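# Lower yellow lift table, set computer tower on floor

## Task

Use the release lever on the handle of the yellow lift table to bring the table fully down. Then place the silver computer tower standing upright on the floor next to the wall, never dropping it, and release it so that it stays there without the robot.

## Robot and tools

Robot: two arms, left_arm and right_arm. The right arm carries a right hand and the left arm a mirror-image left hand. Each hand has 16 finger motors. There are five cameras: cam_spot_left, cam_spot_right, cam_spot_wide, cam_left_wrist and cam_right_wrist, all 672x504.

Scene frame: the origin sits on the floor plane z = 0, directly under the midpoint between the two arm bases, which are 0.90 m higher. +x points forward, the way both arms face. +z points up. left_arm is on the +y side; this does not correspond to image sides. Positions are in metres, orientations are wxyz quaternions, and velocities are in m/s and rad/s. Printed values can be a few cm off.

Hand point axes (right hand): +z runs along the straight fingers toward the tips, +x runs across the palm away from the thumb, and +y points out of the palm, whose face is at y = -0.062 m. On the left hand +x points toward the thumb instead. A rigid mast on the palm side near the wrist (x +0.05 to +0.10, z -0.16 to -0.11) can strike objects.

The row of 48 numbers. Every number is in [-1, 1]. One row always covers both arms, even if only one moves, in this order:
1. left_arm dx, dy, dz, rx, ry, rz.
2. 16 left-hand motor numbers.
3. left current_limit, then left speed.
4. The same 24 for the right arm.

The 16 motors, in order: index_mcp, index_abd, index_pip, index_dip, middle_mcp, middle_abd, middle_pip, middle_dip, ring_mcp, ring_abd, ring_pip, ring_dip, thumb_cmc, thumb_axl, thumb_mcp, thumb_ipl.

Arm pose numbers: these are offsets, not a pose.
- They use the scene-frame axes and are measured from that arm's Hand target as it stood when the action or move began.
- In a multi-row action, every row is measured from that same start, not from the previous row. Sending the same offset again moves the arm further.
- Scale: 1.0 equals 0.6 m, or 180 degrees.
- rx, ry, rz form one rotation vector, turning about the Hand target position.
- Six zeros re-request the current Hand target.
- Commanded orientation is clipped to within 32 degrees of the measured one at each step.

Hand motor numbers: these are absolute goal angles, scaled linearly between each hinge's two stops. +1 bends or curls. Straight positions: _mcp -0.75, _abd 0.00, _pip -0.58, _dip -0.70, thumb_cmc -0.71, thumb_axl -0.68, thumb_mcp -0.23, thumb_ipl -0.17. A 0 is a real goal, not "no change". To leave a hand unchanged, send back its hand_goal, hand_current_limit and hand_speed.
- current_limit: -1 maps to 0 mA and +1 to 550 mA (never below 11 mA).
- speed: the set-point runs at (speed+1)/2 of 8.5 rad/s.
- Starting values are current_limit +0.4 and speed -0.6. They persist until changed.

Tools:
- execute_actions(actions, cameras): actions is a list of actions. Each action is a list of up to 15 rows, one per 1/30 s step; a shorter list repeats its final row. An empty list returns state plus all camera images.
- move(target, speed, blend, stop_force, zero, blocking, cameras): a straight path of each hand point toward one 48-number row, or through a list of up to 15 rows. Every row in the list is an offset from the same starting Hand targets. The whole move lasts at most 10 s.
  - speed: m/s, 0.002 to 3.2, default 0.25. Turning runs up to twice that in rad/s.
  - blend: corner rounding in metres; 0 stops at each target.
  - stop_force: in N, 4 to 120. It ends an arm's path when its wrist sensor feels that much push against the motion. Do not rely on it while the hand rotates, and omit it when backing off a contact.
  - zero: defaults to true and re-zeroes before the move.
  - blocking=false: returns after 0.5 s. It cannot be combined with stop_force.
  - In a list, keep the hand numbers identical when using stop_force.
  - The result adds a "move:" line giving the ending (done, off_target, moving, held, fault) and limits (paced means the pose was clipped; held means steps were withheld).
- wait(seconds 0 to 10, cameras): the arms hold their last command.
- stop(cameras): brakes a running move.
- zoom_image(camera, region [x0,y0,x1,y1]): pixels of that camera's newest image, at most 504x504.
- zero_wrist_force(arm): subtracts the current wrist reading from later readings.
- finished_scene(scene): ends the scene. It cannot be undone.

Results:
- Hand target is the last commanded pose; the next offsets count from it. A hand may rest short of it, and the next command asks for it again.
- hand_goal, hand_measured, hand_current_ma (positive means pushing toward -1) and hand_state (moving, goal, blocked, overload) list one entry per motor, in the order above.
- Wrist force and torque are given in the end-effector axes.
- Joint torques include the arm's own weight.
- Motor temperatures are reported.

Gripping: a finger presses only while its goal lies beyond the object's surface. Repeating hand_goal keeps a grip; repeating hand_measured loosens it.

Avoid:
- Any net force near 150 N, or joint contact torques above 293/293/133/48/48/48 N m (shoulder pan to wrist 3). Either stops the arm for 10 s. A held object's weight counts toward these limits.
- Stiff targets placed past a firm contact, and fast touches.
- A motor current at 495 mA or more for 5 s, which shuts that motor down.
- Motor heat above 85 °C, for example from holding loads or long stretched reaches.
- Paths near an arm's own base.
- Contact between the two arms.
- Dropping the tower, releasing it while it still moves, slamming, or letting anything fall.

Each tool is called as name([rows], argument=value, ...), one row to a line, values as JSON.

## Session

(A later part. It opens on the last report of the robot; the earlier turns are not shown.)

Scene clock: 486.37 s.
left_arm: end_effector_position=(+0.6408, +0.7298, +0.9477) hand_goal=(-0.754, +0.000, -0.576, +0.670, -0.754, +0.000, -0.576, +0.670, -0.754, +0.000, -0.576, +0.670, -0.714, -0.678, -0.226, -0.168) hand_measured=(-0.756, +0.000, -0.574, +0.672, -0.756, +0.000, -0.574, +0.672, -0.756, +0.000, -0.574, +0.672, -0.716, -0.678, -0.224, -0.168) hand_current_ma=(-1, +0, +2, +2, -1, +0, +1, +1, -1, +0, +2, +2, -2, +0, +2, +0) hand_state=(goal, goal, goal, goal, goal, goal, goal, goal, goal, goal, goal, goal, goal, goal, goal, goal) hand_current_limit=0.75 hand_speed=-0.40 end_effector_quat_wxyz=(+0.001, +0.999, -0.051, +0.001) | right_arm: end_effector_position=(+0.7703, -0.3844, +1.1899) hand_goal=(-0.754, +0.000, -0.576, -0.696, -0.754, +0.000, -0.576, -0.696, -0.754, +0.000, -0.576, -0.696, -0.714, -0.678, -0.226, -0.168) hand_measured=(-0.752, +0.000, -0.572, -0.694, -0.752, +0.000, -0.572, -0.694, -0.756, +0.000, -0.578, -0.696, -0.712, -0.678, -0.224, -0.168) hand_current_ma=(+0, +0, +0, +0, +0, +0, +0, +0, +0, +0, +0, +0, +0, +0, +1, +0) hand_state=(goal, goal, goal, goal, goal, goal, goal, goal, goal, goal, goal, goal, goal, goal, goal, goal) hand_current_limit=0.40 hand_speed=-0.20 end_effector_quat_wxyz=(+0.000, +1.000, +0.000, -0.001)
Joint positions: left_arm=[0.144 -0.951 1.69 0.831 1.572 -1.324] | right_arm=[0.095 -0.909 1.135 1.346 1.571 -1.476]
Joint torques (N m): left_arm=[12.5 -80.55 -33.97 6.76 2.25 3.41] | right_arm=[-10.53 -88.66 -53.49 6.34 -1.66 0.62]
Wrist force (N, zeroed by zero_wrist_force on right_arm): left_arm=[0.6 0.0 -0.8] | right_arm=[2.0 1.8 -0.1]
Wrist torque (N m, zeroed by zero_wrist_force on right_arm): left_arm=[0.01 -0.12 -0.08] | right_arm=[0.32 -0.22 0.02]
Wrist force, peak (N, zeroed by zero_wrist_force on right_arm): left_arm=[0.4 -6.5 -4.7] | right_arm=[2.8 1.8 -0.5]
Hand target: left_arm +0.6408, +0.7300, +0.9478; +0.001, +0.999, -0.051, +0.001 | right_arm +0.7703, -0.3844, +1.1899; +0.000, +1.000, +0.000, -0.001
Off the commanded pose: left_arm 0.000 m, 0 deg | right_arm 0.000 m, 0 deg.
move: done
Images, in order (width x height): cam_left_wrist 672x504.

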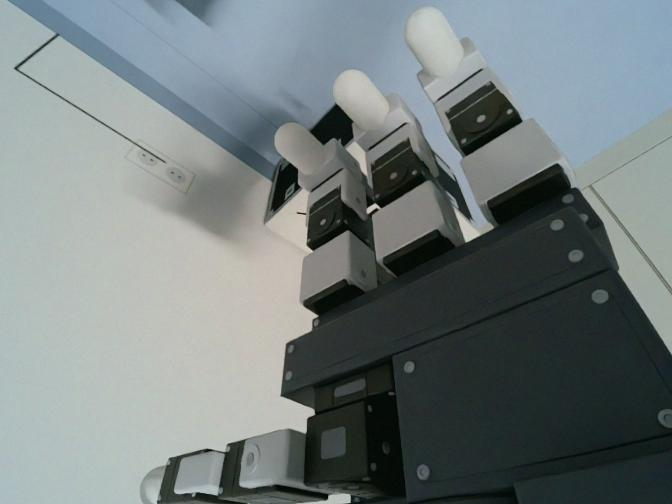

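move(target=[-0.05,0.03,0.0833,-0.0523,-0.4973,0,0.123,0,0.81,0.174,0.123,0,0.81,0.174,0.123,0,0.81,0.174,-0.714,-0.678,-0.226,-0.168,0.6,-0.4,-0.4,0.3,0,0,0,0.5,-0.754,0,-0.576,-0.696,-0.754,0,-0.576,-0.696,-0.754,0,-0.576,-0.696,-0.714,-0.678,-0.226,-0.168,0.4,-0.2], speed=0.3, cameras=["cam_spot_left","cam_spot_right","cam_left_wrist"])

Scene clock: 491.93 s.
left_arm: end_effector_position=(+0.6108, +0.7480, +0.9978) hand_goal=(+0.122, +0.000, +0.810, +0.174, +0.122, +0.000, +0.810, +0.174, +0.122, +0.000, +0.810, +0.174, -0.714, -0.678, -0.226, -0.168) hand_measured=(+0.120, +0.000, +0.808, +0.176, +0.120, +0.000, +0.808, +0.176, +0.120, +0.000, +0.806, +0.178, -0.716, -0.678, -0.224, -0.168) hand_current_ma=(-2, +0, -2, +2, -2, +0, -2, +2, -2, +0, -2, +2, -2, +0, +2, +0) hand_state=(goal, goal, goal, goal, goal, goal, goal, goal, goal, goal, goal, goal, goal, goal, goal, goal) hand_current_limit=0.60 hand_speed=-0.40 end_effector_quat_wxyz=(+0.038, +0.706, -0.037, +0.706) | right_arm: end_effector_position=(+0.5303, -0.2044, +1.1899) hand_goal=(-0.754, +0.000, -0.576, -0.696, -0.754, +0.000, -0.576, -0.696, -0.754, +0.000, -0.576, -0.696, -0.714, -0.678, -0.226, -0.168) hand_measured=(-0.752, +0.000, -0.572, -0.694, -0.752, +0.000, -0.572, -0.694, -0.754, +0.000, -0.578, -0.696, -0.712, -0.678, -0.224, -0.168) hand_current_ma=(+0, +0, +0, +0, +0, +0, +0, +0, +0, +0, +0, +0, +0, +0, +1, +0) hand_state=(goal, goal, goal, goal, goal, goal, goal, goal, goal, goal, goal, goal, goal, goal, goal, goal) hand_current_limit=0.40 hand_speed=-0.20 end_effector_quat_wxyz=(+0.000, +0.707, +0.707, +0.000)
Joint positions: left_arm=[0.322 -1.126 2.359 -1.234 1.999 -1.573] | right_arm=[0.385 -1.321 1.751 1.142 1.572 -2.756]
Joint torques (N m): left_arm=[-8.94 -41.2 -8.06 -5.09 -3.34 -2.79] | right_arm=[19.13 -70.07 -24.29 0.34 -2.3 -2.22]
Wrist force (N, zeroed by zero_wrist_force on right_arm): left_arm=[0.5 -0.3 -0.9] | right_arm=[2.7 1.9 0.7]
Wrist torque (N m, zeroed by zero_wrist_force on right_arm): left_arm=[0.05 0.19 0.21] | right_arm=[0.15 -0.40 0.29]
Wrist force, peak (N, zeroed by zero_wrist_force on right_arm): left_arm=[0.5 -0.9 -0.9] | right_arm=[3.3 2.5 0.5]
Hand target: left_arm +0.6108, +0.7480, +0.9978; +0.038, +0.706, -0.037, +0.707 | right_arm +0.5303, -0.2044, +1.1899; +0.000, +0.707, +0.707, +0.000
Off the commanded pose: left_arm 0.000 m, 0 deg | right_arm 0.000 m, 0 deg.
move: done
Images, in order (width x height): cam_spot_left 672x504, cam_spot_right 672x504, cam_left_wrist 672x504.

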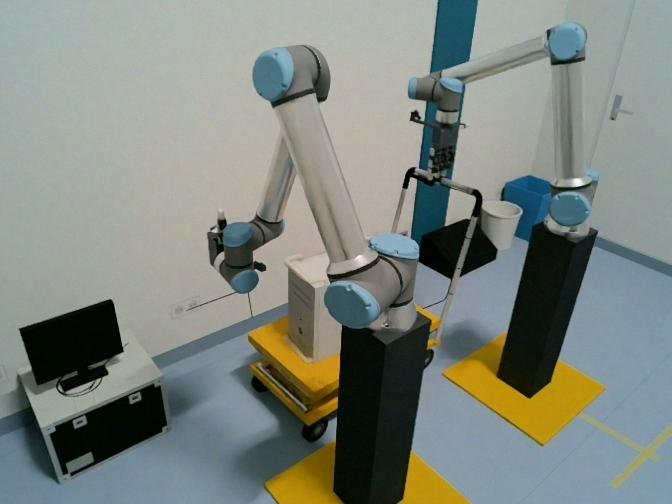

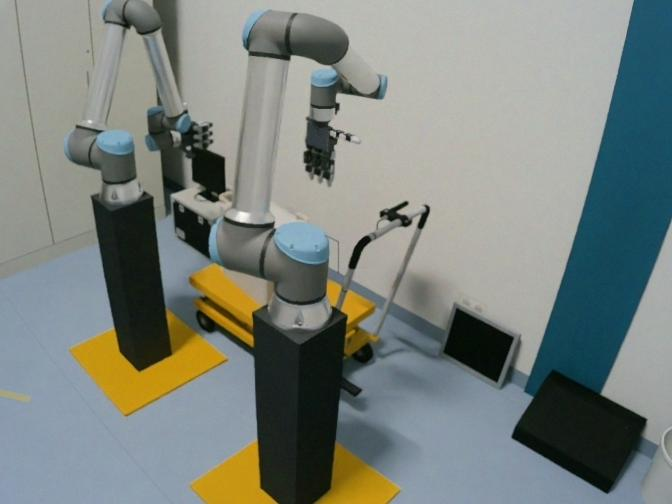

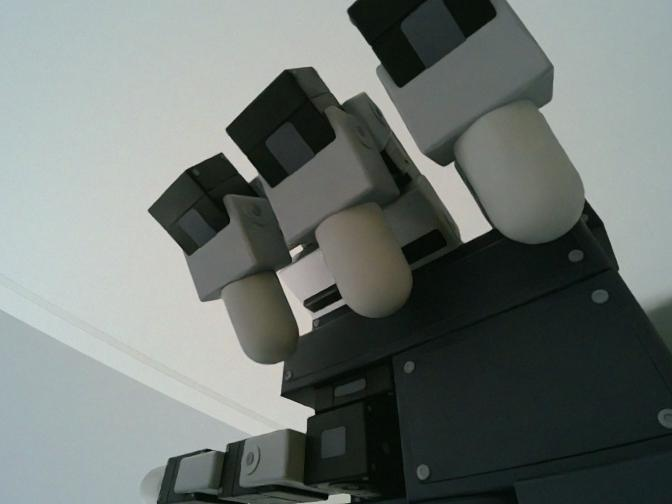

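move(target=[0,0,0,0,0,-0.1444,0.123,0,0.81,0.174,0.123,0,0.81,0.174,0.123,0,0.81,0.174,-0.714,-0.678,-0.226,-0.168,0.6,-0.4,0,0,0,0,0,0.5,0.123,0,0.81,0.174,0.123,0,0.81,0.174,0.123,0,0.81,0.174,-0.714,-0.678,-0.226,-0.168,0.6,-0.4], speed=0.3)

move(target=[0,0,0,0,0,0,0.123,0,0.81,0.174,0.123,0,0.81,0.174,0.123,0,0.81,0.174,-0.714,-0.678,-0.226,-0.168,0.6,-0.4,0,0,0,0,-0.5,0,0.123,0,0.81,0.174,0.123,0,0.81,0.174,0.123,0,0.81,0.174,-0.714,-0.678,-0.226,-0.168,0.6,-0.4], speed=0.3)

move(target=[0,0,0,0,0,0,0.123,0,0.81,0.174,0.123,0,0.81,0.174,0.123,0,0.81,0.174,-0.714,-0.678,-0.226,-0.168,0.6,-0.4,0,0,-0.1,0,0,0.1111,0.123,0,0.81,0.174,0.123,0,0.81,0.174,0.123,0,0.81,0.174,-0.714,-0.678,-0.226,-0.168,0.6,-0.4], speed=0.3, cameras=["cam_spot_left","cam_spot_right","cam_left_wrist","cam_right_wrist"])

Scene clock: 498.10 s.
left_arm: end_effector_position=(+0.6108, +0.7480, +0.9978) hand_goal=(+0.122, +0.000, +0.810, +0.174, +0.122, +0.000, +0.810, +0.174, +0.122, +0.000, +0.810, +0.174, -0.714, -0.678, -0.226, -0.168) hand_measured=(+0.120, +0.000, +0.808, +0.176, +0.120, +0.000, +0.808, +0.176, +0.120, +0.000, +0.806, +0.178, -0.716, -0.678, -0.224, -0.168) hand_current_ma=(-2, +0, -2, +2, -2, +0, -2, +2, -2, +0, -2, +2, -2, +0, +2, +0) hand_state=(goal, goal, goal, goal, goal, goal, goal, goal, goal, goal, goal, goal, goal, goal, goal, goal) hand_current_limit=0.60 hand_speed=-0.40 end_effector_quat_wxyz=(+0.196, +0.679, -0.195, +0.680) | right_arm: end_effector_position=(+0.5303, -0.2044, +1.1899) hand_goal=(+0.122, +0.000, +0.810, +0.174, +0.122, +0.000, +0.810, +0.174, +0.122, +0.000, +0.810, +0.174, -0.714, -0.678, -0.226, -0.168) hand_measured=(+0.104, +0.000, +0.806, +0.172, +0.106, +0.000, +0.804, +0.172, +0.106, +0.000, +0.804, +0.172, -0.712, -0.678, -0.224, -0.168) hand_current_ma=(-10, +0, -1, +0, -9, +0, -1, +0, -10, +0, -1, +0, +0, +0, +1, +0) hand_state=(goal, goal, goal, goal, goal, goal, goal, goal, goal, goal, goal, goal, goal, goal, goal, goal) hand_current_limit=0.60 hand_speed=-0.40 end_effector_quat_wxyz=(+0.001, +0.000, +1.000, +0.000)
Joint positions: left_arm=[0.437 -1.027 2.131 -1.106 2.567 -1.574] | right_arm=[0.164 -1.334 1.766 1.137 1.571 -4.548]
Joint torques (N m): left_arm=[10.67 -51.16 -25.76 1.71 2.33 3.15] | right_arm=[-12.58 -42.52 -52.72 6.44 -2.47 -1.58]
Wrist force (N, zeroed by zero_wrist_force on right_arm): left_arm=[0.3 -0.1 -1.1] | right_arm=[3.1 2.0 0.5]
Wrist torque (N m, zeroed by zero_wrist_force on right_arm): left_arm=[0.09 0.19 0.10] | right_arm=[0.36 -0.47 0.29]
Wrist force, peak (N, zeroed by zero_wrist_force on right_arm): left_arm=[0.3 -0.6 -1.3] | right_arm=[3.6 2.0 0.6]
Hand target: left_arm +0.6108, +0.7480, +0.9978; +0.196, +0.679, -0.195, +0.680 | right_arm +0.5303, -0.2044, +1.1899; +0.001, +0.000, +1.000, +0.000
Off the commanded pose: left_arm 0.000 m, 0 deg | right_arm 0.000 m, 0 deg.
move: done

Scene clock: 501.63 s.
left_arm: end_effector_position=(+0.6108, +0.7480, +0.9978) hand_goal=(+0.122, +0.000, +0.810, +0.174, +0.122, +0.000, +0.810, +0.174, +0.122, +0.000, +0.810, +0.174, -0.714, -0.678, -0.226, -0.168) hand_measured=(+0.120, +0.000, +0.808, +0.176, +0.120, +0.000, +0.808, +0.176, +0.120, +0.000, +0.806, +0.178, -0.716, -0.678, -0.224, -0.168) hand_current_ma=(-2, +0, -2, +2, -2, +0, -2, +2, -2, +0, -2, +2, -2, +0, +2, +0) hand_state=(goal, goal, goal, goal, goal, goal, goal, goal, goal, goal, goal, goal, goal, goal, goal, goal) hand_current_limit=0.60 hand_speed=-0.40 end_effector_quat_wxyz=(+0.196, +0.679, -0.195, +0.680) | right_arm: end_effector_position=(+0.5303, -0.2044, +1.1900) hand_goal=(+0.122, +0.000, +0.810, +0.174, +0.122, +0.000, +0.810, +0.174, +0.122, +0.000, +0.810, +0.174, -0.714, -0.678, -0.226, -0.168) hand_measured=(+0.120, +0.000, +0.806, +0.172, +0.120, +0.000, +0.806, +0.172, +0.120, +0.000, +0.806, +0.172, -0.712, -0.678, -0.224, -0.168) hand_current_ma=(+0, +0, +0, +0, +0, +0, +0, +0, +0, +0, +0, +0, +0, +0, +0, +0) hand_state=(goal, goal, goal, goal, goal, goal, goal, goal, goal, goal, goal, goal, goal, goal, goal, goal) hand_current_limit=0.60 hand_speed=-0.40 end_effector_quat_wxyz=(+0.707, +0.000, +0.707, +0.000)
Joint positions: left_arm=[0.437 -1.027 2.131 -1.106 2.567 -1.574] | right_arm=[0.274 -1.671 2.455 -0.785 1.844 -4.713]
Joint torques (N m): left_arm=[10.21 -52.1 -26.52 1.82 2.55 3.26] | right_arm=[-11.6 -11.04 -21.34 -4.69 -2.44 -2.09]
Wrist force (N, zeroed by zero_wrist_force on right_arm): left_arm=[0.3 -0.3 -1.0] | right_arm=[2.2 0.9 1.5]
Wrist torque (N m, zeroed by zero_wrist_force on right_arm): left_arm=[0.06 0.19 0.10] | right_arm=[-0.07 -0.56 -0.13]
Wrist force, peak (N, zeroed by zero_wrist_force on right_arm): left_arm=[0.4 -0.3 -1.4] | right_arm=[3.4 2.0 0.8]
Hand target: left_arm +0.6108, +0.7480, +0.9978; +0.196, +0.679, -0.195, +0.680 | right_arm +0.5303, -0.2044, +1.1899; +0.708, +0.000, +0.707, +0.000
Off the commanded pose: left_arm 0.000 m, 0 deg | right_arm 0.000 m, 0 deg.
move: done

Scene clock: 503.13 s.
left_arm: end_effector_position=(+0.6108, +0.7480, +0.9978) hand_goal=(+0.122, +0.000, +0.810, +0.174, +0.122, +0.000, +0.810, +0.174, +0.122, +0.000, +0.810, +0.174, -0.714, -0.678, -0.226, -0.168) hand_measured=(+0.120, +0.000, +0.808, +0.176, +0.120, +0.000, +0.808, +0.176, +0.120, +0.000, +0.806, +0.178, -0.716, -0.678, -0.224, -0.168) hand_current_ma=(-2, +0, -2, +2, -2, +0, -2, +2, -2, +0, -2, +2, -2, +0, +2, +0) hand_state=(goal, goal, goal, goal, goal, goal, goal, goal, goal, goal, goal, goal, goal, goal, goal, goal) hand_current_limit=0.60 hand_speed=-0.40 end_effector_quat_wxyz=(+0.196, +0.679, -0.195, +0.680) | right_arm: end_effector_position=(+0.5303, -0.2044, +1.1300) hand_goal=(+0.122, +0.000, +0.810, +0.174, +0.122, +0.000, +0.810, +0.174, +0.122, +0.000, +0.810, +0.174, -0.714, -0.678, -0.226, -0.168) hand_measured=(+0.120, +0.000, +0.806, +0.172, +0.120, +0.000, +0.806, +0.172, +0.120, +0.000, +0.806, +0.172, -0.712, -0.678, -0.224, -0.168) hand_current_ma=(+0, +0, +0, +0, +0, +0, +0, +0, +0, +0, +0, +0, +0, +0, +0, +0) hand_state=(goal, goal, goal, goal, goal, goal, goal, goal, goal, goal, goal, goal, goal, goal, goal, goal) hand_current_limit=0.60 hand_speed=-0.40 end_effector_quat_wxyz=(+0.697, -0.123, +0.696, +0.123)
Joint positions: left_arm=[0.437 -1.027 2.131 -1.106 2.567 -1.574] | right_arm=[0.022 -1.569 2.524 -0.956 1.244 -4.712]
Joint torques (N m): left_arm=[10.22 -51.51 -26.61 1.84 2.48 3.12] | right_arm=[-12.77 -16.91 -42.59 -5.31 -1.91 2.74]
Wrist force (N, zeroed by zero_wrist_force on right_arm): left_arm=[0.2 -0.5 -1.3] | right_arm=[2.1 0.4 1.7]
Wrist torque (N m, zeroed by zero_wrist_force on right_arm): left_arm=[0.06 0.20 0.09] | right_arm=[-0.16 -0.56 -0.24]
Wrist force, peak (N, zeroed by zero_wrist_force on right_arm): left_arm=[0.4 -0.4 -1.4] | right_arm=[2.1 1.3 1.7]
Hand target: left_arm +0.6108, +0.7480, +0.9978; +0.196, +0.679, -0.195, +0.680 | right_arm +0.5303, -0.2044, +1.1299; +0.697, -0.123, +0.696, +0.123
Off the commanded pose: left_arm 0.000 m, 0 deg | right_arm 0.000 m, 0 deg.
move: done
Images, in order (width x height): cam_spot_left 672x504, cam_spot_right 672x504, cam_left_wrist 672x504, cam_right_wrist 672x504.

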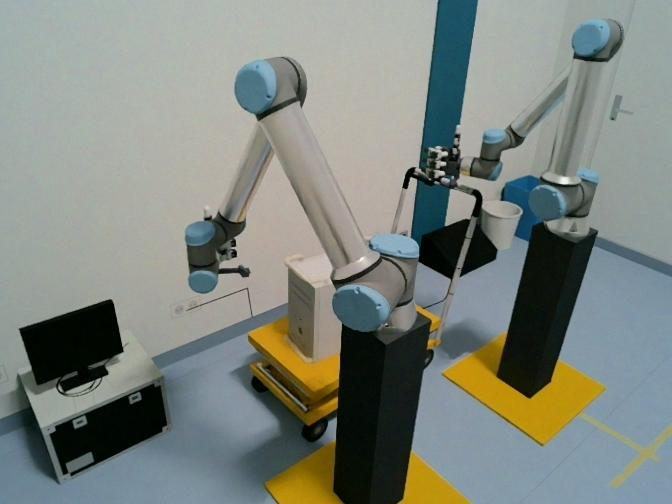

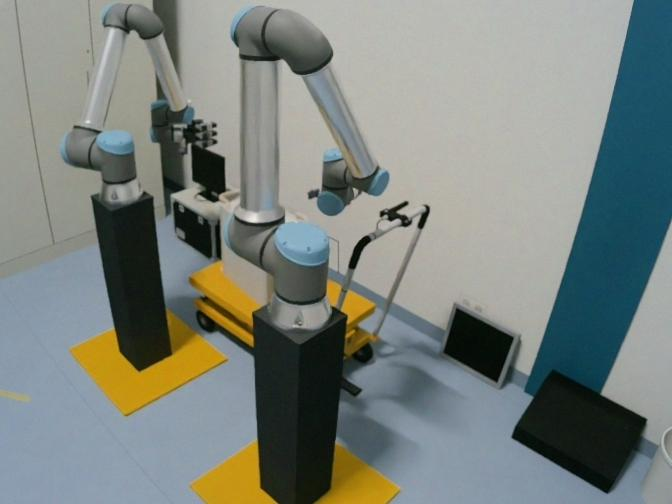

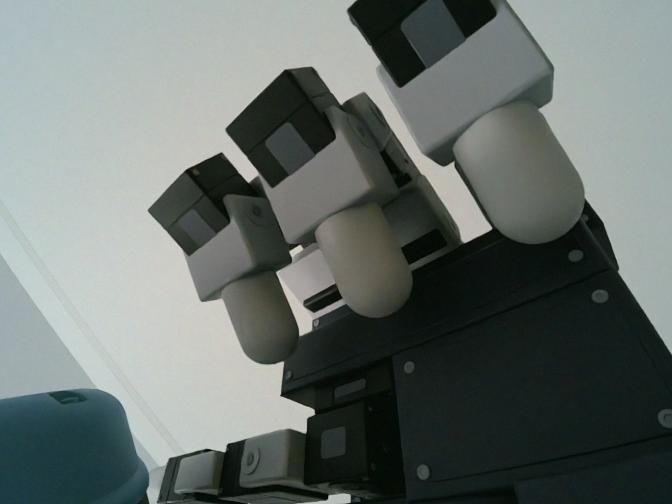

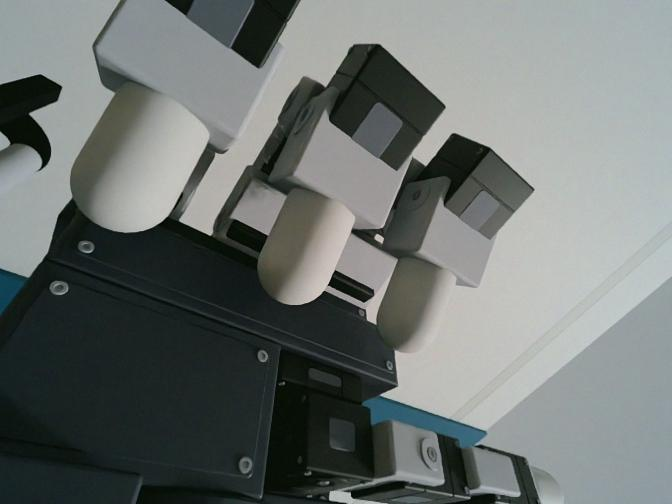

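move([
  [-0.0263,-0.32,-0.4,0,0,0,0.123,0,0.81,0.174,0.123,0,0.81,0.174,0.123,0,0.81,0.174,-0.714,-0.678,-0.226,-0.168,0.6,-0.4,0,0.29,0,0,0,0,0.123,0,0.81,0.174,0.123,0,0.81,0.174,0.123,0,0.81,0.174,-0.714,-0.678,-0.226,-0.168,0.6,-0.4],
  [-0.0263,-0.32,-0.5013,0,0,0,0.123,0,0.81,0.174,0.123,0,0.81,0.174,0.123,0,0.81,0.174,-0.714,-0.678,-0.226,-0.168,0.6,-0.4,0.0087,0.29,-0.722,0,0,0,0.123,0,0.81,0.174,0.123,0,0.81,0.174,0.123,0,0.81,0.174,-0.714,-0.678,-0.226,-0.168,0.6,-0.4],
], speed=0.2, blend=[0.03,0], cameras=["all"])

Scene clock: 512.30 s.
left_arm: end_effector_position=(+0.5950, +0.5560, +0.6971) hand_goal=(+0.122, +0.000, +0.810, +0.174, +0.122, +0.000, +0.810, +0.174, +0.122, +0.000, +0.810, +0.174, -0.714, -0.678, -0.226, -0.168) hand_measured=(+0.120, +0.000, +0.808, +0.176, +0.120, +0.000, +0.808, +0.176, +0.120, +0.000, +0.806, +0.178, -0.716, -0.678, -0.224, -0.168) hand_current_ma=(-2, +0, -2, +2, -2, +0, -1, +2, -2, +0, -2, +2, -2, +0, +2, +0) hand_state=(goal, goal, goal, goal, goal, goal, goal, goal, goal, goal, goal, goal, goal, goal, goal, goal) hand_current_limit=0.60 hand_speed=-0.40 end_effector_quat_wxyz=(+0.196, +0.679, -0.195, +0.680) | right_arm: end_effector_position=(+0.5355, -0.0304, +0.6969) hand_goal=(+0.122, +0.000, +0.810, +0.174, +0.122, +0.000, +0.810, +0.174, +0.122, +0.000, +0.810, +0.174, -0.714, -0.678, -0.226, -0.168) hand_measured=(+0.120, +0.000, +0.808, +0.172, +0.120, +0.000, +0.808, +0.172, +0.120, +0.000, +0.806, +0.172, -0.712, -0.678, -0.224, -0.168) hand_current_ma=(+0, +0, +0, +0, +0, +0, +0, +0, +0, +0, +0, +0, +0, +0, +0, +0) hand_state=(goal, goal, goal, goal, goal, goal, goal, goal, goal, goal, goal, goal, goal, goal, goal, goal) hand_current_limit=0.60 hand_speed=-0.40 end_effector_quat_wxyz=(+0.697, -0.123, +0.696, +0.123)
Joint positions: left_arm=[0.079 -0.467 2.215 -1.75 2.209 -1.573] | right_arm=[0.452 -0.469 2.202 -1.733 1.674 -4.712]
Joint torques (N m): left_arm=[-7.87 -57.54 -2.17 -4.98 -3.1 -2.69] | right_arm=[18.7 -56.64 -10.81 -5 3.45 2.46]
Wrist force (N, zeroed by zero_wrist_force on right_arm): left_arm=[0.7 -0.2 -0.8] | right_arm=[1.9 1.1 1.5]
Wrist torque (N m, zeroed by zero_wrist_force on right_arm): left_arm=[0.05 0.15 0.22] | right_arm=[-0.11 -0.53 -0.01]
Wrist force, peak (N, zeroed by zero_wrist_force on right_arm): left_arm=[1.1 -1.0 -1.6] | right_arm=[3.4 1.4 1.5]
Hand target: left_arm +0.5950, +0.5560, +0.6970; +0.196, +0.679, -0.195, +0.680 | right_arm +0.5355, -0.0304, +0.6967; +0.697, -0.123, +0.696, +0.123
Off the commanded pose: left_arm 0.000 m, 0 deg | right_arm 0.000 m, 0 deg.
move: done

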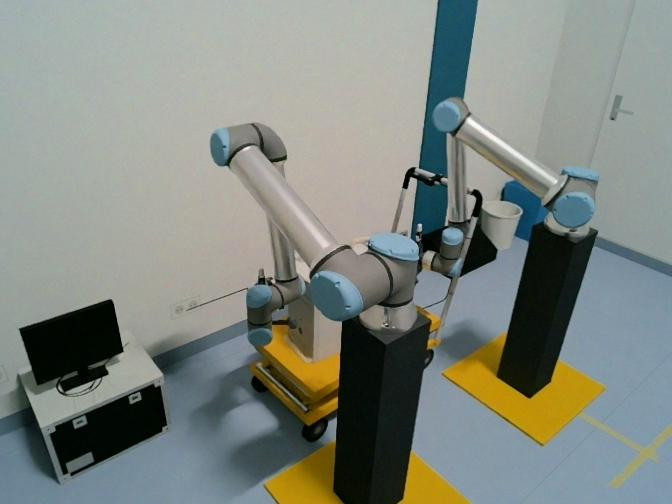

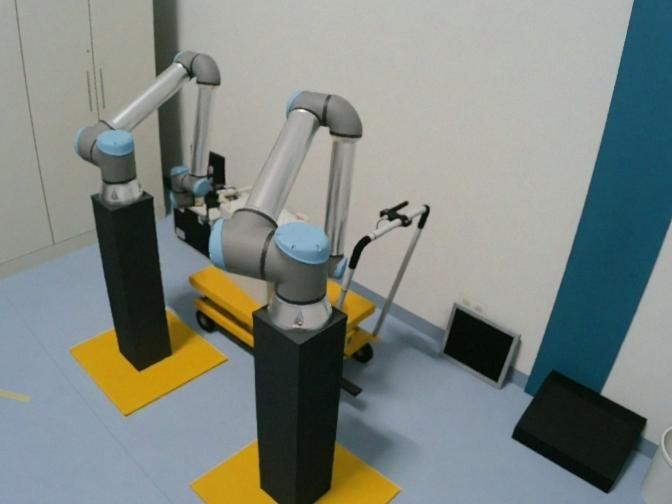

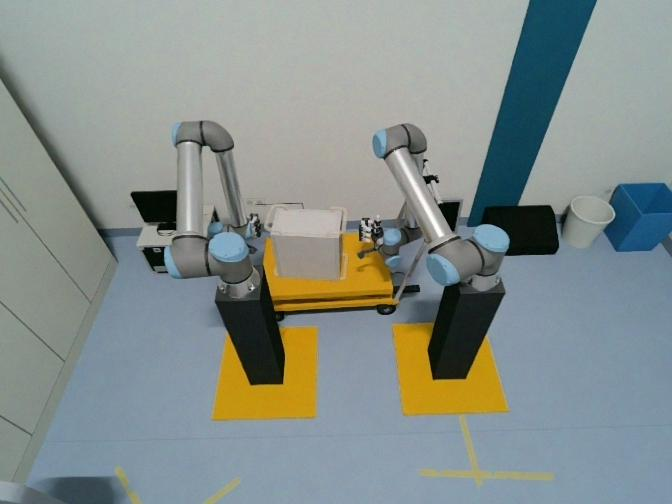

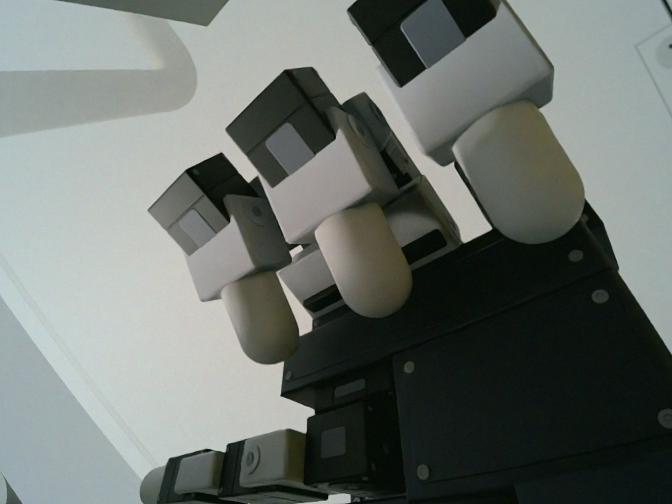

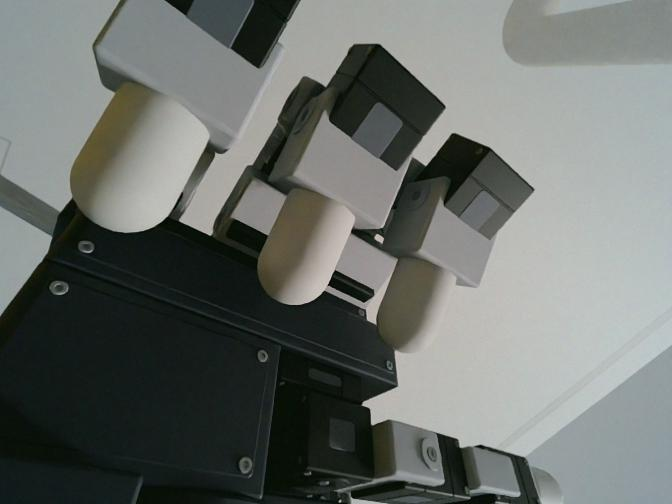

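move(target=[-0.01045,-0.0995,0,0,0,0,0.123,0,0.81,0.174,0.123,0,0.81,0.174,0.123,0,0.81,0.174,-0.714,-0.678,-0.226,-0.168,0.6,-0.4,0.00957,0.0912,0,0,0,0,0.123,0,0.81,0.174,0.123,0,0.81,0.174,0.123,0,0.81,0.174,-0.714,-0.678,-0.226,-0.168,0.6,-0.4], speed=0.05, stop_force=10)

move(target=[-0.0157,-0.1492,0,0,0,0,0.123,0,0.81,0.174,0.123,0,0.81,0.174,0.123,0,0.81,0.174,-0.714,-0.678,-0.226,-0.168,0.6,-0.4,0.0209,0.199,0,0,0,0,0.123,0,0.81,0.174,0.123,0,0.81,0.174,0.123,0,0.81,0.174,-0.714,-0.678,-0.226,-0.168,0.6,-0.4], speed=0.015, stop_force=7, cameras=["all"])

Scene clock: 517.50 s.
left_arm: end_effector_position=(+0.5887, +0.4963, +0.6970) hand_goal=(+0.122, +0.000, +0.810, +0.174, +0.122, +0.000, +0.810, +0.174, +0.122, +0.000, +0.810, +0.174, -0.714, -0.678, -0.226, -0.168) hand_measured=(+0.120, +0.000, +0.808, +0.176, +0.120, +0.000, +0.808, +0.176, +0.120, +0.000, +0.806, +0.178, -0.716, -0.678, -0.224, -0.168) hand_current_ma=(-2, +0, -2, +2, -2, +0, -1, +2, -2, +0, -2, +2, -2, +0, +2, +0) hand_state=(goal, goal, goal, goal, goal, goal, goal, goal, goal, goal, goal, goal, goal, goal, goal, goal) hand_current_limit=0.60 hand_speed=-0.40 end_effector_quat_wxyz=(+0.196, +0.679, -0.195, +0.680) | right_arm: end_effector_position=(+0.5413, +0.0243, +0.6967) hand_goal=(+0.122, +0.000, +0.810, +0.174, +0.122, +0.000, +0.810, +0.174, +0.122, +0.000, +0.810, +0.174, -0.714, -0.678, -0.226, -0.168) hand_measured=(+0.120, +0.000, +0.808, +0.172, +0.120, +0.000, +0.808, +0.172, +0.120, +0.000, +0.806, +0.172, -0.712, -0.678, -0.224, -0.168) hand_current_ma=(+0, +0, +0, +0, +0, +0, +0, +0, +0, +0, +0, +0, +0, +0, +0, +0) hand_state=(goal, goal, goal, goal, goal, goal, goal, goal, goal, goal, goal, goal, goal, goal, goal, goal) hand_current_limit=0.60 hand_speed=-0.40 end_effector_quat_wxyz=(+0.697, -0.123, +0.696, +0.123)
Joint positions: left_arm=[-0.059 -0.453 2.264 -1.812 2.071 -1.573] | right_arm=[0.547 -0.48 2.123 -1.644 1.769 -4.713]
Joint torques (N m): left_arm=[-9.42 -56.57 15.5 -5.08 -3.21 -1.66] | right_arm=[18.04 -87.92 -13.34 0.7 3.3 0.83]
Wrist force (N, zeroed by zero_wrist_force on right_arm): left_arm=[0.0 0.0 -1.0] | right_arm=[2.4 0.9 1.6]
Wrist torque (N m, zeroed by zero_wrist_force on right_arm): left_arm=[0.09 0.24 0.12] | right_arm=[-0.20 -0.62 -0.14]
Wrist force, peak (N, zeroed by zero_wrist_force on right_arm): left_arm=[0.6 -0.5 -1.3] | right_arm=[3.0 1.0 1.8]
Hand target: left_arm +0.5887, +0.4963, +0.6970; +0.196, +0.679, -0.195, +0.680 | right_arm +0.5413, +0.0243, +0.6967; +0.697, -0.123, +0.696, +0.123
Off the commanded pose: left_arm 0.000 m, 0 deg | right_arm 0.000 m, 0 deg.
move: done

Scene clock: 522.23 s.
left_arm: end_effector_position=(+0.5853, +0.4630, +0.6970) hand_goal=(+0.122, +0.000, +0.810, +0.174, +0.122, +0.000, +0.810, +0.174, +0.122, +0.000, +0.810, +0.174, -0.714, -0.678, -0.226, -0.168) hand_measured=(+0.120, +0.000, +0.810, +0.176, +0.120, +0.002, +0.814, +0.176, +0.116, +0.002, +0.824, +0.178, -0.716, -0.678, -0.224, -0.168) hand_current_ma=(-1, +0, +0, +2, -2, +0, +3, +2, -7, +1, +19, +2, -2, +0, +2, +0) hand_state=(goal, goal, goal, goal, goal, goal, goal, goal, goal, goal, goal, goal, goal, goal, goal, goal) hand_current_limit=0.60 hand_speed=-0.40 end_effector_quat_wxyz=(+0.196, +0.679, -0.195, +0.680) | right_arm: end_effector_position=(+0.5467, +0.0758, +0.6968) hand_goal=(+0.122, +0.000, +0.810, +0.174, +0.122, +0.000, +0.810, +0.174, +0.122, +0.000, +0.810, +0.174, -0.714, -0.678, -0.226, -0.168) hand_measured=(+0.116, +0.000, +0.824, +0.172, +0.120, +0.000, +0.814, +0.172, +0.120, +0.000, +0.812, +0.172, -0.712, -0.678, -0.224, -0.168) hand_current_ma=(-2, +0, +5, +0, +0, +0, +1, +0, +0, +0, +0, +0, +0, +0, +0, +0) hand_state=(goal, goal, goal, goal, goal, goal, goal, goal, goal, goal, goal, goal, goal, goal, goal, goal) hand_current_limit=0.60 hand_speed=-0.40 end_effector_quat_wxyz=(+0.697, -0.123, +0.696, +0.123)
Joint positions: left_arm=[-0.142 -0.445 2.286 -1.842 1.989 -1.573] | right_arm=[0.623 -0.483 2.043 -1.562 1.845 -4.713]
Joint torques (N m): left_arm=[9.84 -71.53 3.23 0.87 2.35 1.72] | right_arm=[-11.49 -83.11 10.29 -5.33 -2.34 -1.95]
Wrist force (N, zeroed by zero_wrist_force on right_arm): left_arm=[1.3 -2.4 -1.1] | right_arm=[1.7 -0.6 1.4]
Wrist torque (N m, zeroed by zero_wrist_force on right_arm): left_arm=[0.04 0.18 0.29] | right_arm=[-0.15 -0.49 -0.03]
Wrist force, peak (N, zeroed by zero_wrist_force on right_arm): left_arm=[1.1 -11.8 -1.8] | right_arm=[2.9 -13.1 1.4]
Hand target: left_arm +0.5853, +0.4630, +0.6971; +0.196, +0.679, -0.195, +0.680 (not the last commanded pose) | right_arm +0.5467, +0.0758, +0.6968; +0.697, -0.123, +0.696, +0.123 (not the last commanded pose)
Off the commanded pose: left_arm 0.056 m, 0 deg | right_arm 0.068 m, 0 deg.
move: contact (left_arm, right_arm)

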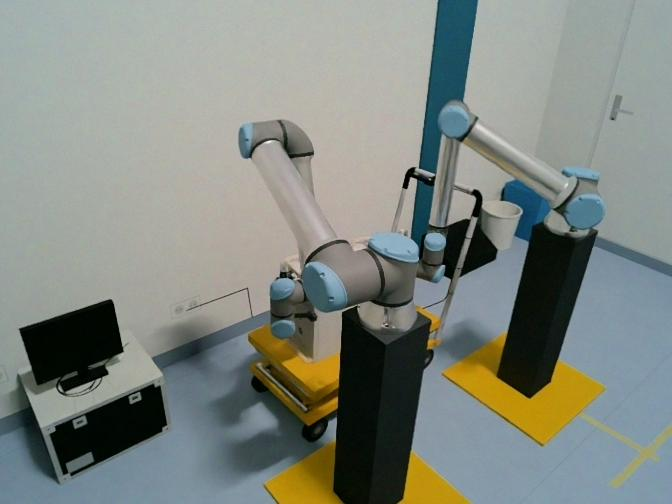

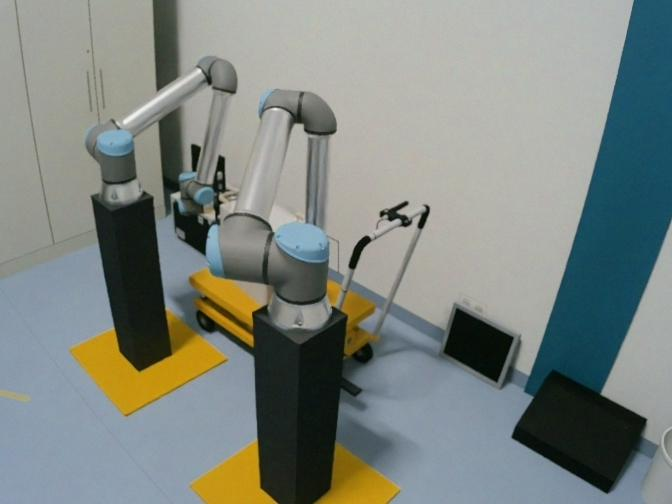

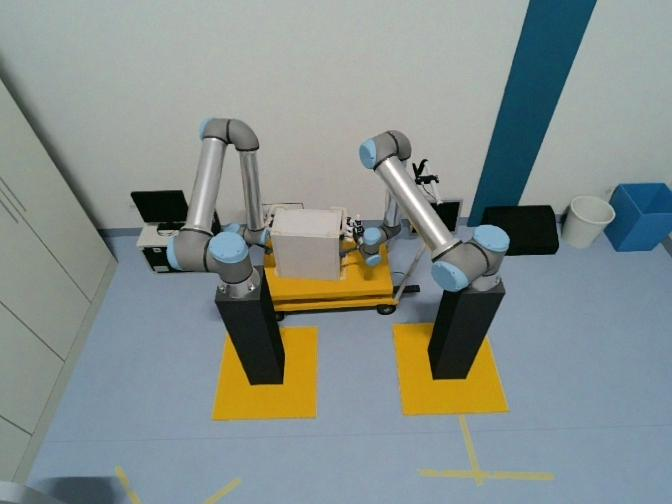

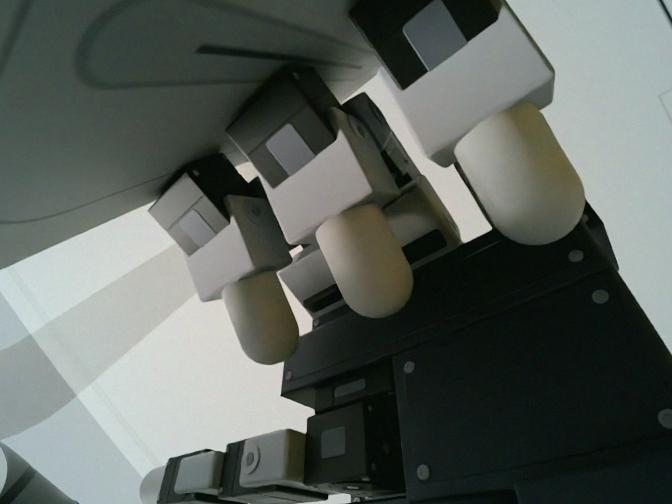

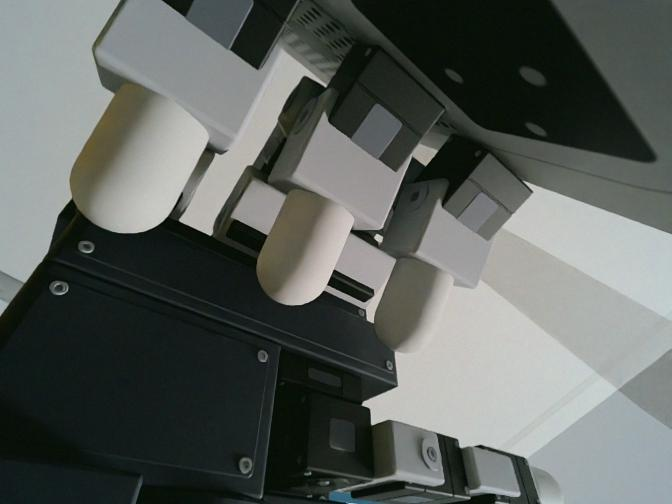

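move(target=[0.0139,0.1326,0,0,0,0,0.123,0,0.81,0.174,0.123,0,0.81,0.174,0.123,0,0.81,0.174,-0.714,-0.678,-0.226,-0.168,0.6,-0.4,-0.0139,-0.1326,0,0,0,0,0.123,0,0.81,0.174,0.123,0,0.81,0.174,0.123,0,0.81,0.174,-0.714,-0.678,-0.226,-0.168,0.6,-0.4], speed=0.1)

move(target=[-0.026,0,0,0,0,0.1444,-1,0,1,-0.696,-1,0,1,-0.696,-1,0,1,-0.696,-0.714,-0.678,-0.226,-0.168,0.6,-0.4,-0.029,0.007,0,0,0,-0.1444,-1,0,1,-0.696,-1,0,1,-0.696,-1,0,1,-0.696,-0.714,-0.678,-0.226,-0.168,0.6,-0.4], speed=0.2, cameras=["all"])

Scene clock: 554.43 s.
left_arm: end_effector_position=(+0.5936, +0.5424, +0.6971) hand_goal=(+0.122, +0.000, +0.810, +0.174, +0.122, +0.000, +0.810, +0.174, +0.122, +0.000, +0.810, +0.174, -0.714, -0.678, -0.226, -0.168) hand_measured=(+0.120, +0.000, +0.810, +0.176, +0.120, +0.002, +0.812, +0.176, +0.120, +0.002, +0.814, +0.178, -0.716, -0.678, -0.224, -0.168) hand_current_ma=(-1, +0, +0, +2, -2, +0, +2, +2, -2, +1, +2, +2, -2, +0, +2, +0) hand_state=(goal, goal, goal, goal, goal, goal, goal, goal, goal, goal, goal, goal, goal, goal, goal, goal) hand_current_limit=0.60 hand_speed=-0.40 end_effector_quat_wxyz=(+0.196, +0.679, -0.195, +0.680) | right_arm: end_effector_position=(+0.5384, -0.0036, +0.6968) hand_goal=(+0.122, +0.000, +0.810, +0.174, +0.122, +0.000, +0.810, +0.174, +0.122, +0.000, +0.810, +0.174, -0.714, -0.678, -0.226, -0.168) hand_measured=(+0.120, +0.000, +0.814, +0.172, +0.120, +0.000, +0.814, +0.172, +0.120, +0.000, +0.812, +0.172, -0.712, -0.678, -0.224, -0.168) hand_current_ma=(+0, +0, +0, +0, +0, +0, +0, +0, +0, +0, +0, +0, +0, +0, +0, +0) hand_state=(goal, goal, goal, goal, goal, goal, goal, goal, goal, goal, goal, goal, goal, goal, goal, goal) hand_current_limit=0.60 hand_speed=-0.40 end_effector_quat_wxyz=(+0.697, -0.123, +0.696, +0.123)
Joint positions: left_arm=[0.048 -0.464 2.227 -1.765 2.179 -1.573] | right_arm=[0.501 -0.476 2.164 -1.689 1.722 -4.712]
Joint torques (N m): left_arm=[9.3 -73.98 -0.91 0.77 3.11 3.02] | right_arm=[-13.25 -59.61 15.43 -4.78 -2.57 -1.22]
Wrist force (N, zeroed by zero_wrist_force on right_arm): left_arm=[0.4 -0.2 -1.0] | right_arm=[2.2 1.0 0.9]
Wrist torque (N m, zeroed by zero_wrist_force on right_arm): left_arm=[0.06 0.19 0.14] | right_arm=[-0.09 -0.56 -0.11]
Wrist force, peak (N, zeroed by zero_wrist_force on right_arm): left_arm=[1.3 -2.5 -1.6] | right_arm=[2.1 1.6 1.7]
Hand target: left_arm +0.5936, +0.5425, +0.6971; +0.196, +0.679, -0.195, +0.680 | right_arm +0.5384, -0.0038, +0.6968; +0.697, -0.123, +0.696, +0.123
Off the commanded pose: left_arm 0.000 m, 0 deg | right_arm 0.000 m, 0 deg.
move: done

Scene clock: 556.40 s.
left_arm: end_effector_position=(+0.5780, +0.5426, +0.6971) hand_goal=(-1.000, +0.000, +1.000, -0.696, -1.000, +0.000, +1.000, -0.696, -1.000, +0.000, +1.000, -0.696, -0.714, -0.678, -0.226, -0.168) hand_measured=(-0.998, +0.000, +0.998, -0.694, -0.998, +0.002, +0.998, -0.694, -0.998, +0.002, +0.996, -0.692, -0.716, -0.678, -0.224, -0.168) hand_current_ma=(+2, +0, -2, +2, +2, +0, -2, +2, +2, +1, -2, +2, -2, +0, +2, +0) hand_state=(goal, goal, goal, goal, goal, goal, goal, goal, goal, goal, goal, goal, goal, goal, goal, goal) hand_current_limit=0.60 hand_speed=-0.40 end_effector_quat_wxyz=(+0.038, +0.706, -0.037, +0.707) | right_arm: end_effector_position=(+0.5210, +0.0004, +0.6968) hand_goal=(-1.000, +0.000, +1.000, -0.696, -1.000, +0.000, +1.000, -0.696, -1.000, +0.000, +1.000, -0.696, -0.714, -0.678, -0.226, -0.168) hand_measured=(-0.998, +0.000, +0.996, -0.694, -0.998, +0.000, +0.996, -0.694, -0.998, +0.000, +0.996, -0.694, -0.712, -0.678, -0.224, -0.168) hand_current_ma=(+0, +0, +0, +0, +0, +0, +0, +0, +0, +0, +0, +0, +0, +0, +0, +0) hand_state=(goal, goal, goal, goal, goal, goal, goal, goal, goal, goal, goal, goal, goal, goal, goal, goal) hand_current_limit=0.60 hand_speed=-0.40 end_effector_quat_wxyz=(+0.707, +0.037, +0.706, -0.037)
Joint positions: left_arm=[-0.216 -0.371 2.413 -2.043 1.46 -1.572] | right_arm=[0.757 -0.483 2.073 -1.593 2.432 -4.714]
Joint torques (N m): left_arm=[-8.96 -50.24 24.5 -5.96 -2.78 -2.55] | right_arm=[19.69 -89.44 -14.55 1.75 3.56 2.3]
Wrist force (N, zeroed by zero_wrist_force on right_arm): left_arm=[0.3 0.2 -1.3] | right_arm=[1.9 0.5 0.8]
Wrist torque (N m, zeroed by zero_wrist_force on right_arm): left_arm=[0.14 0.12 0.03] | right_arm=[-0.16 -0.46 -0.03]
Wrist force, peak (N, zeroed by zero_wrist_force on right_arm): left_arm=[0.4 0.0 -1.5] | right_arm=[2.6 1.1 1.1]
Hand target: left_arm +0.5780, +0.5425, +0.6971; +0.038, +0.706, -0.037, +0.707 | right_arm +0.5210, +0.0004, +0.6968; +0.707, +0.037, +0.706, -0.037
Off the commanded pose: left_arm 0.000 m, 0 deg | right_arm 0.000 m, 0 deg.
move: done

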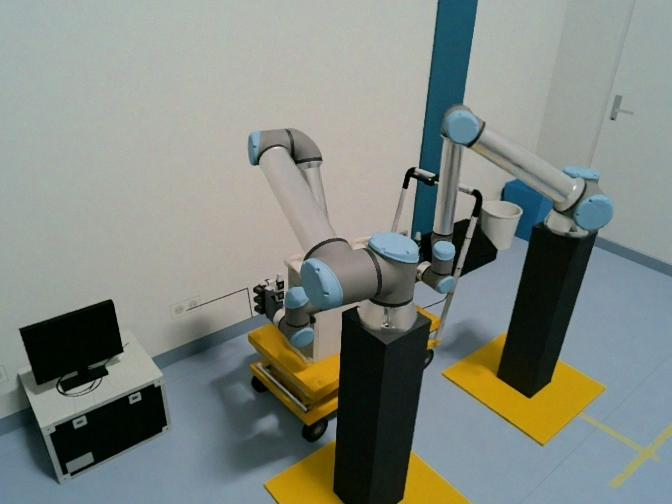

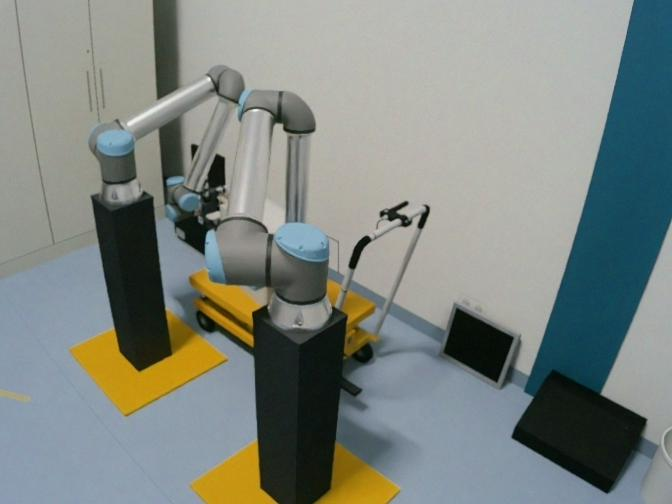

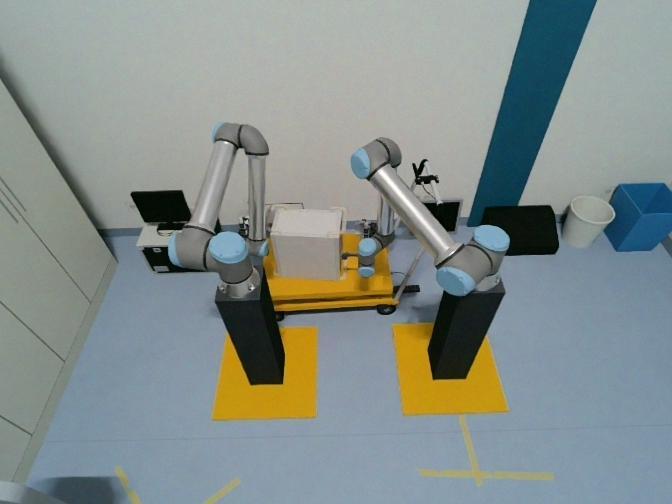

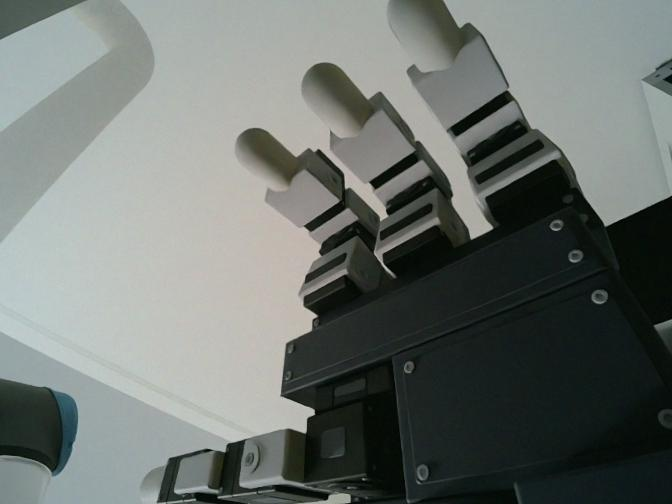

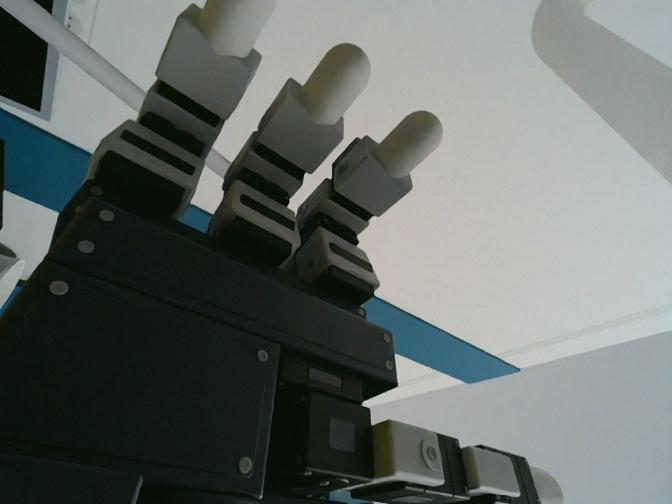

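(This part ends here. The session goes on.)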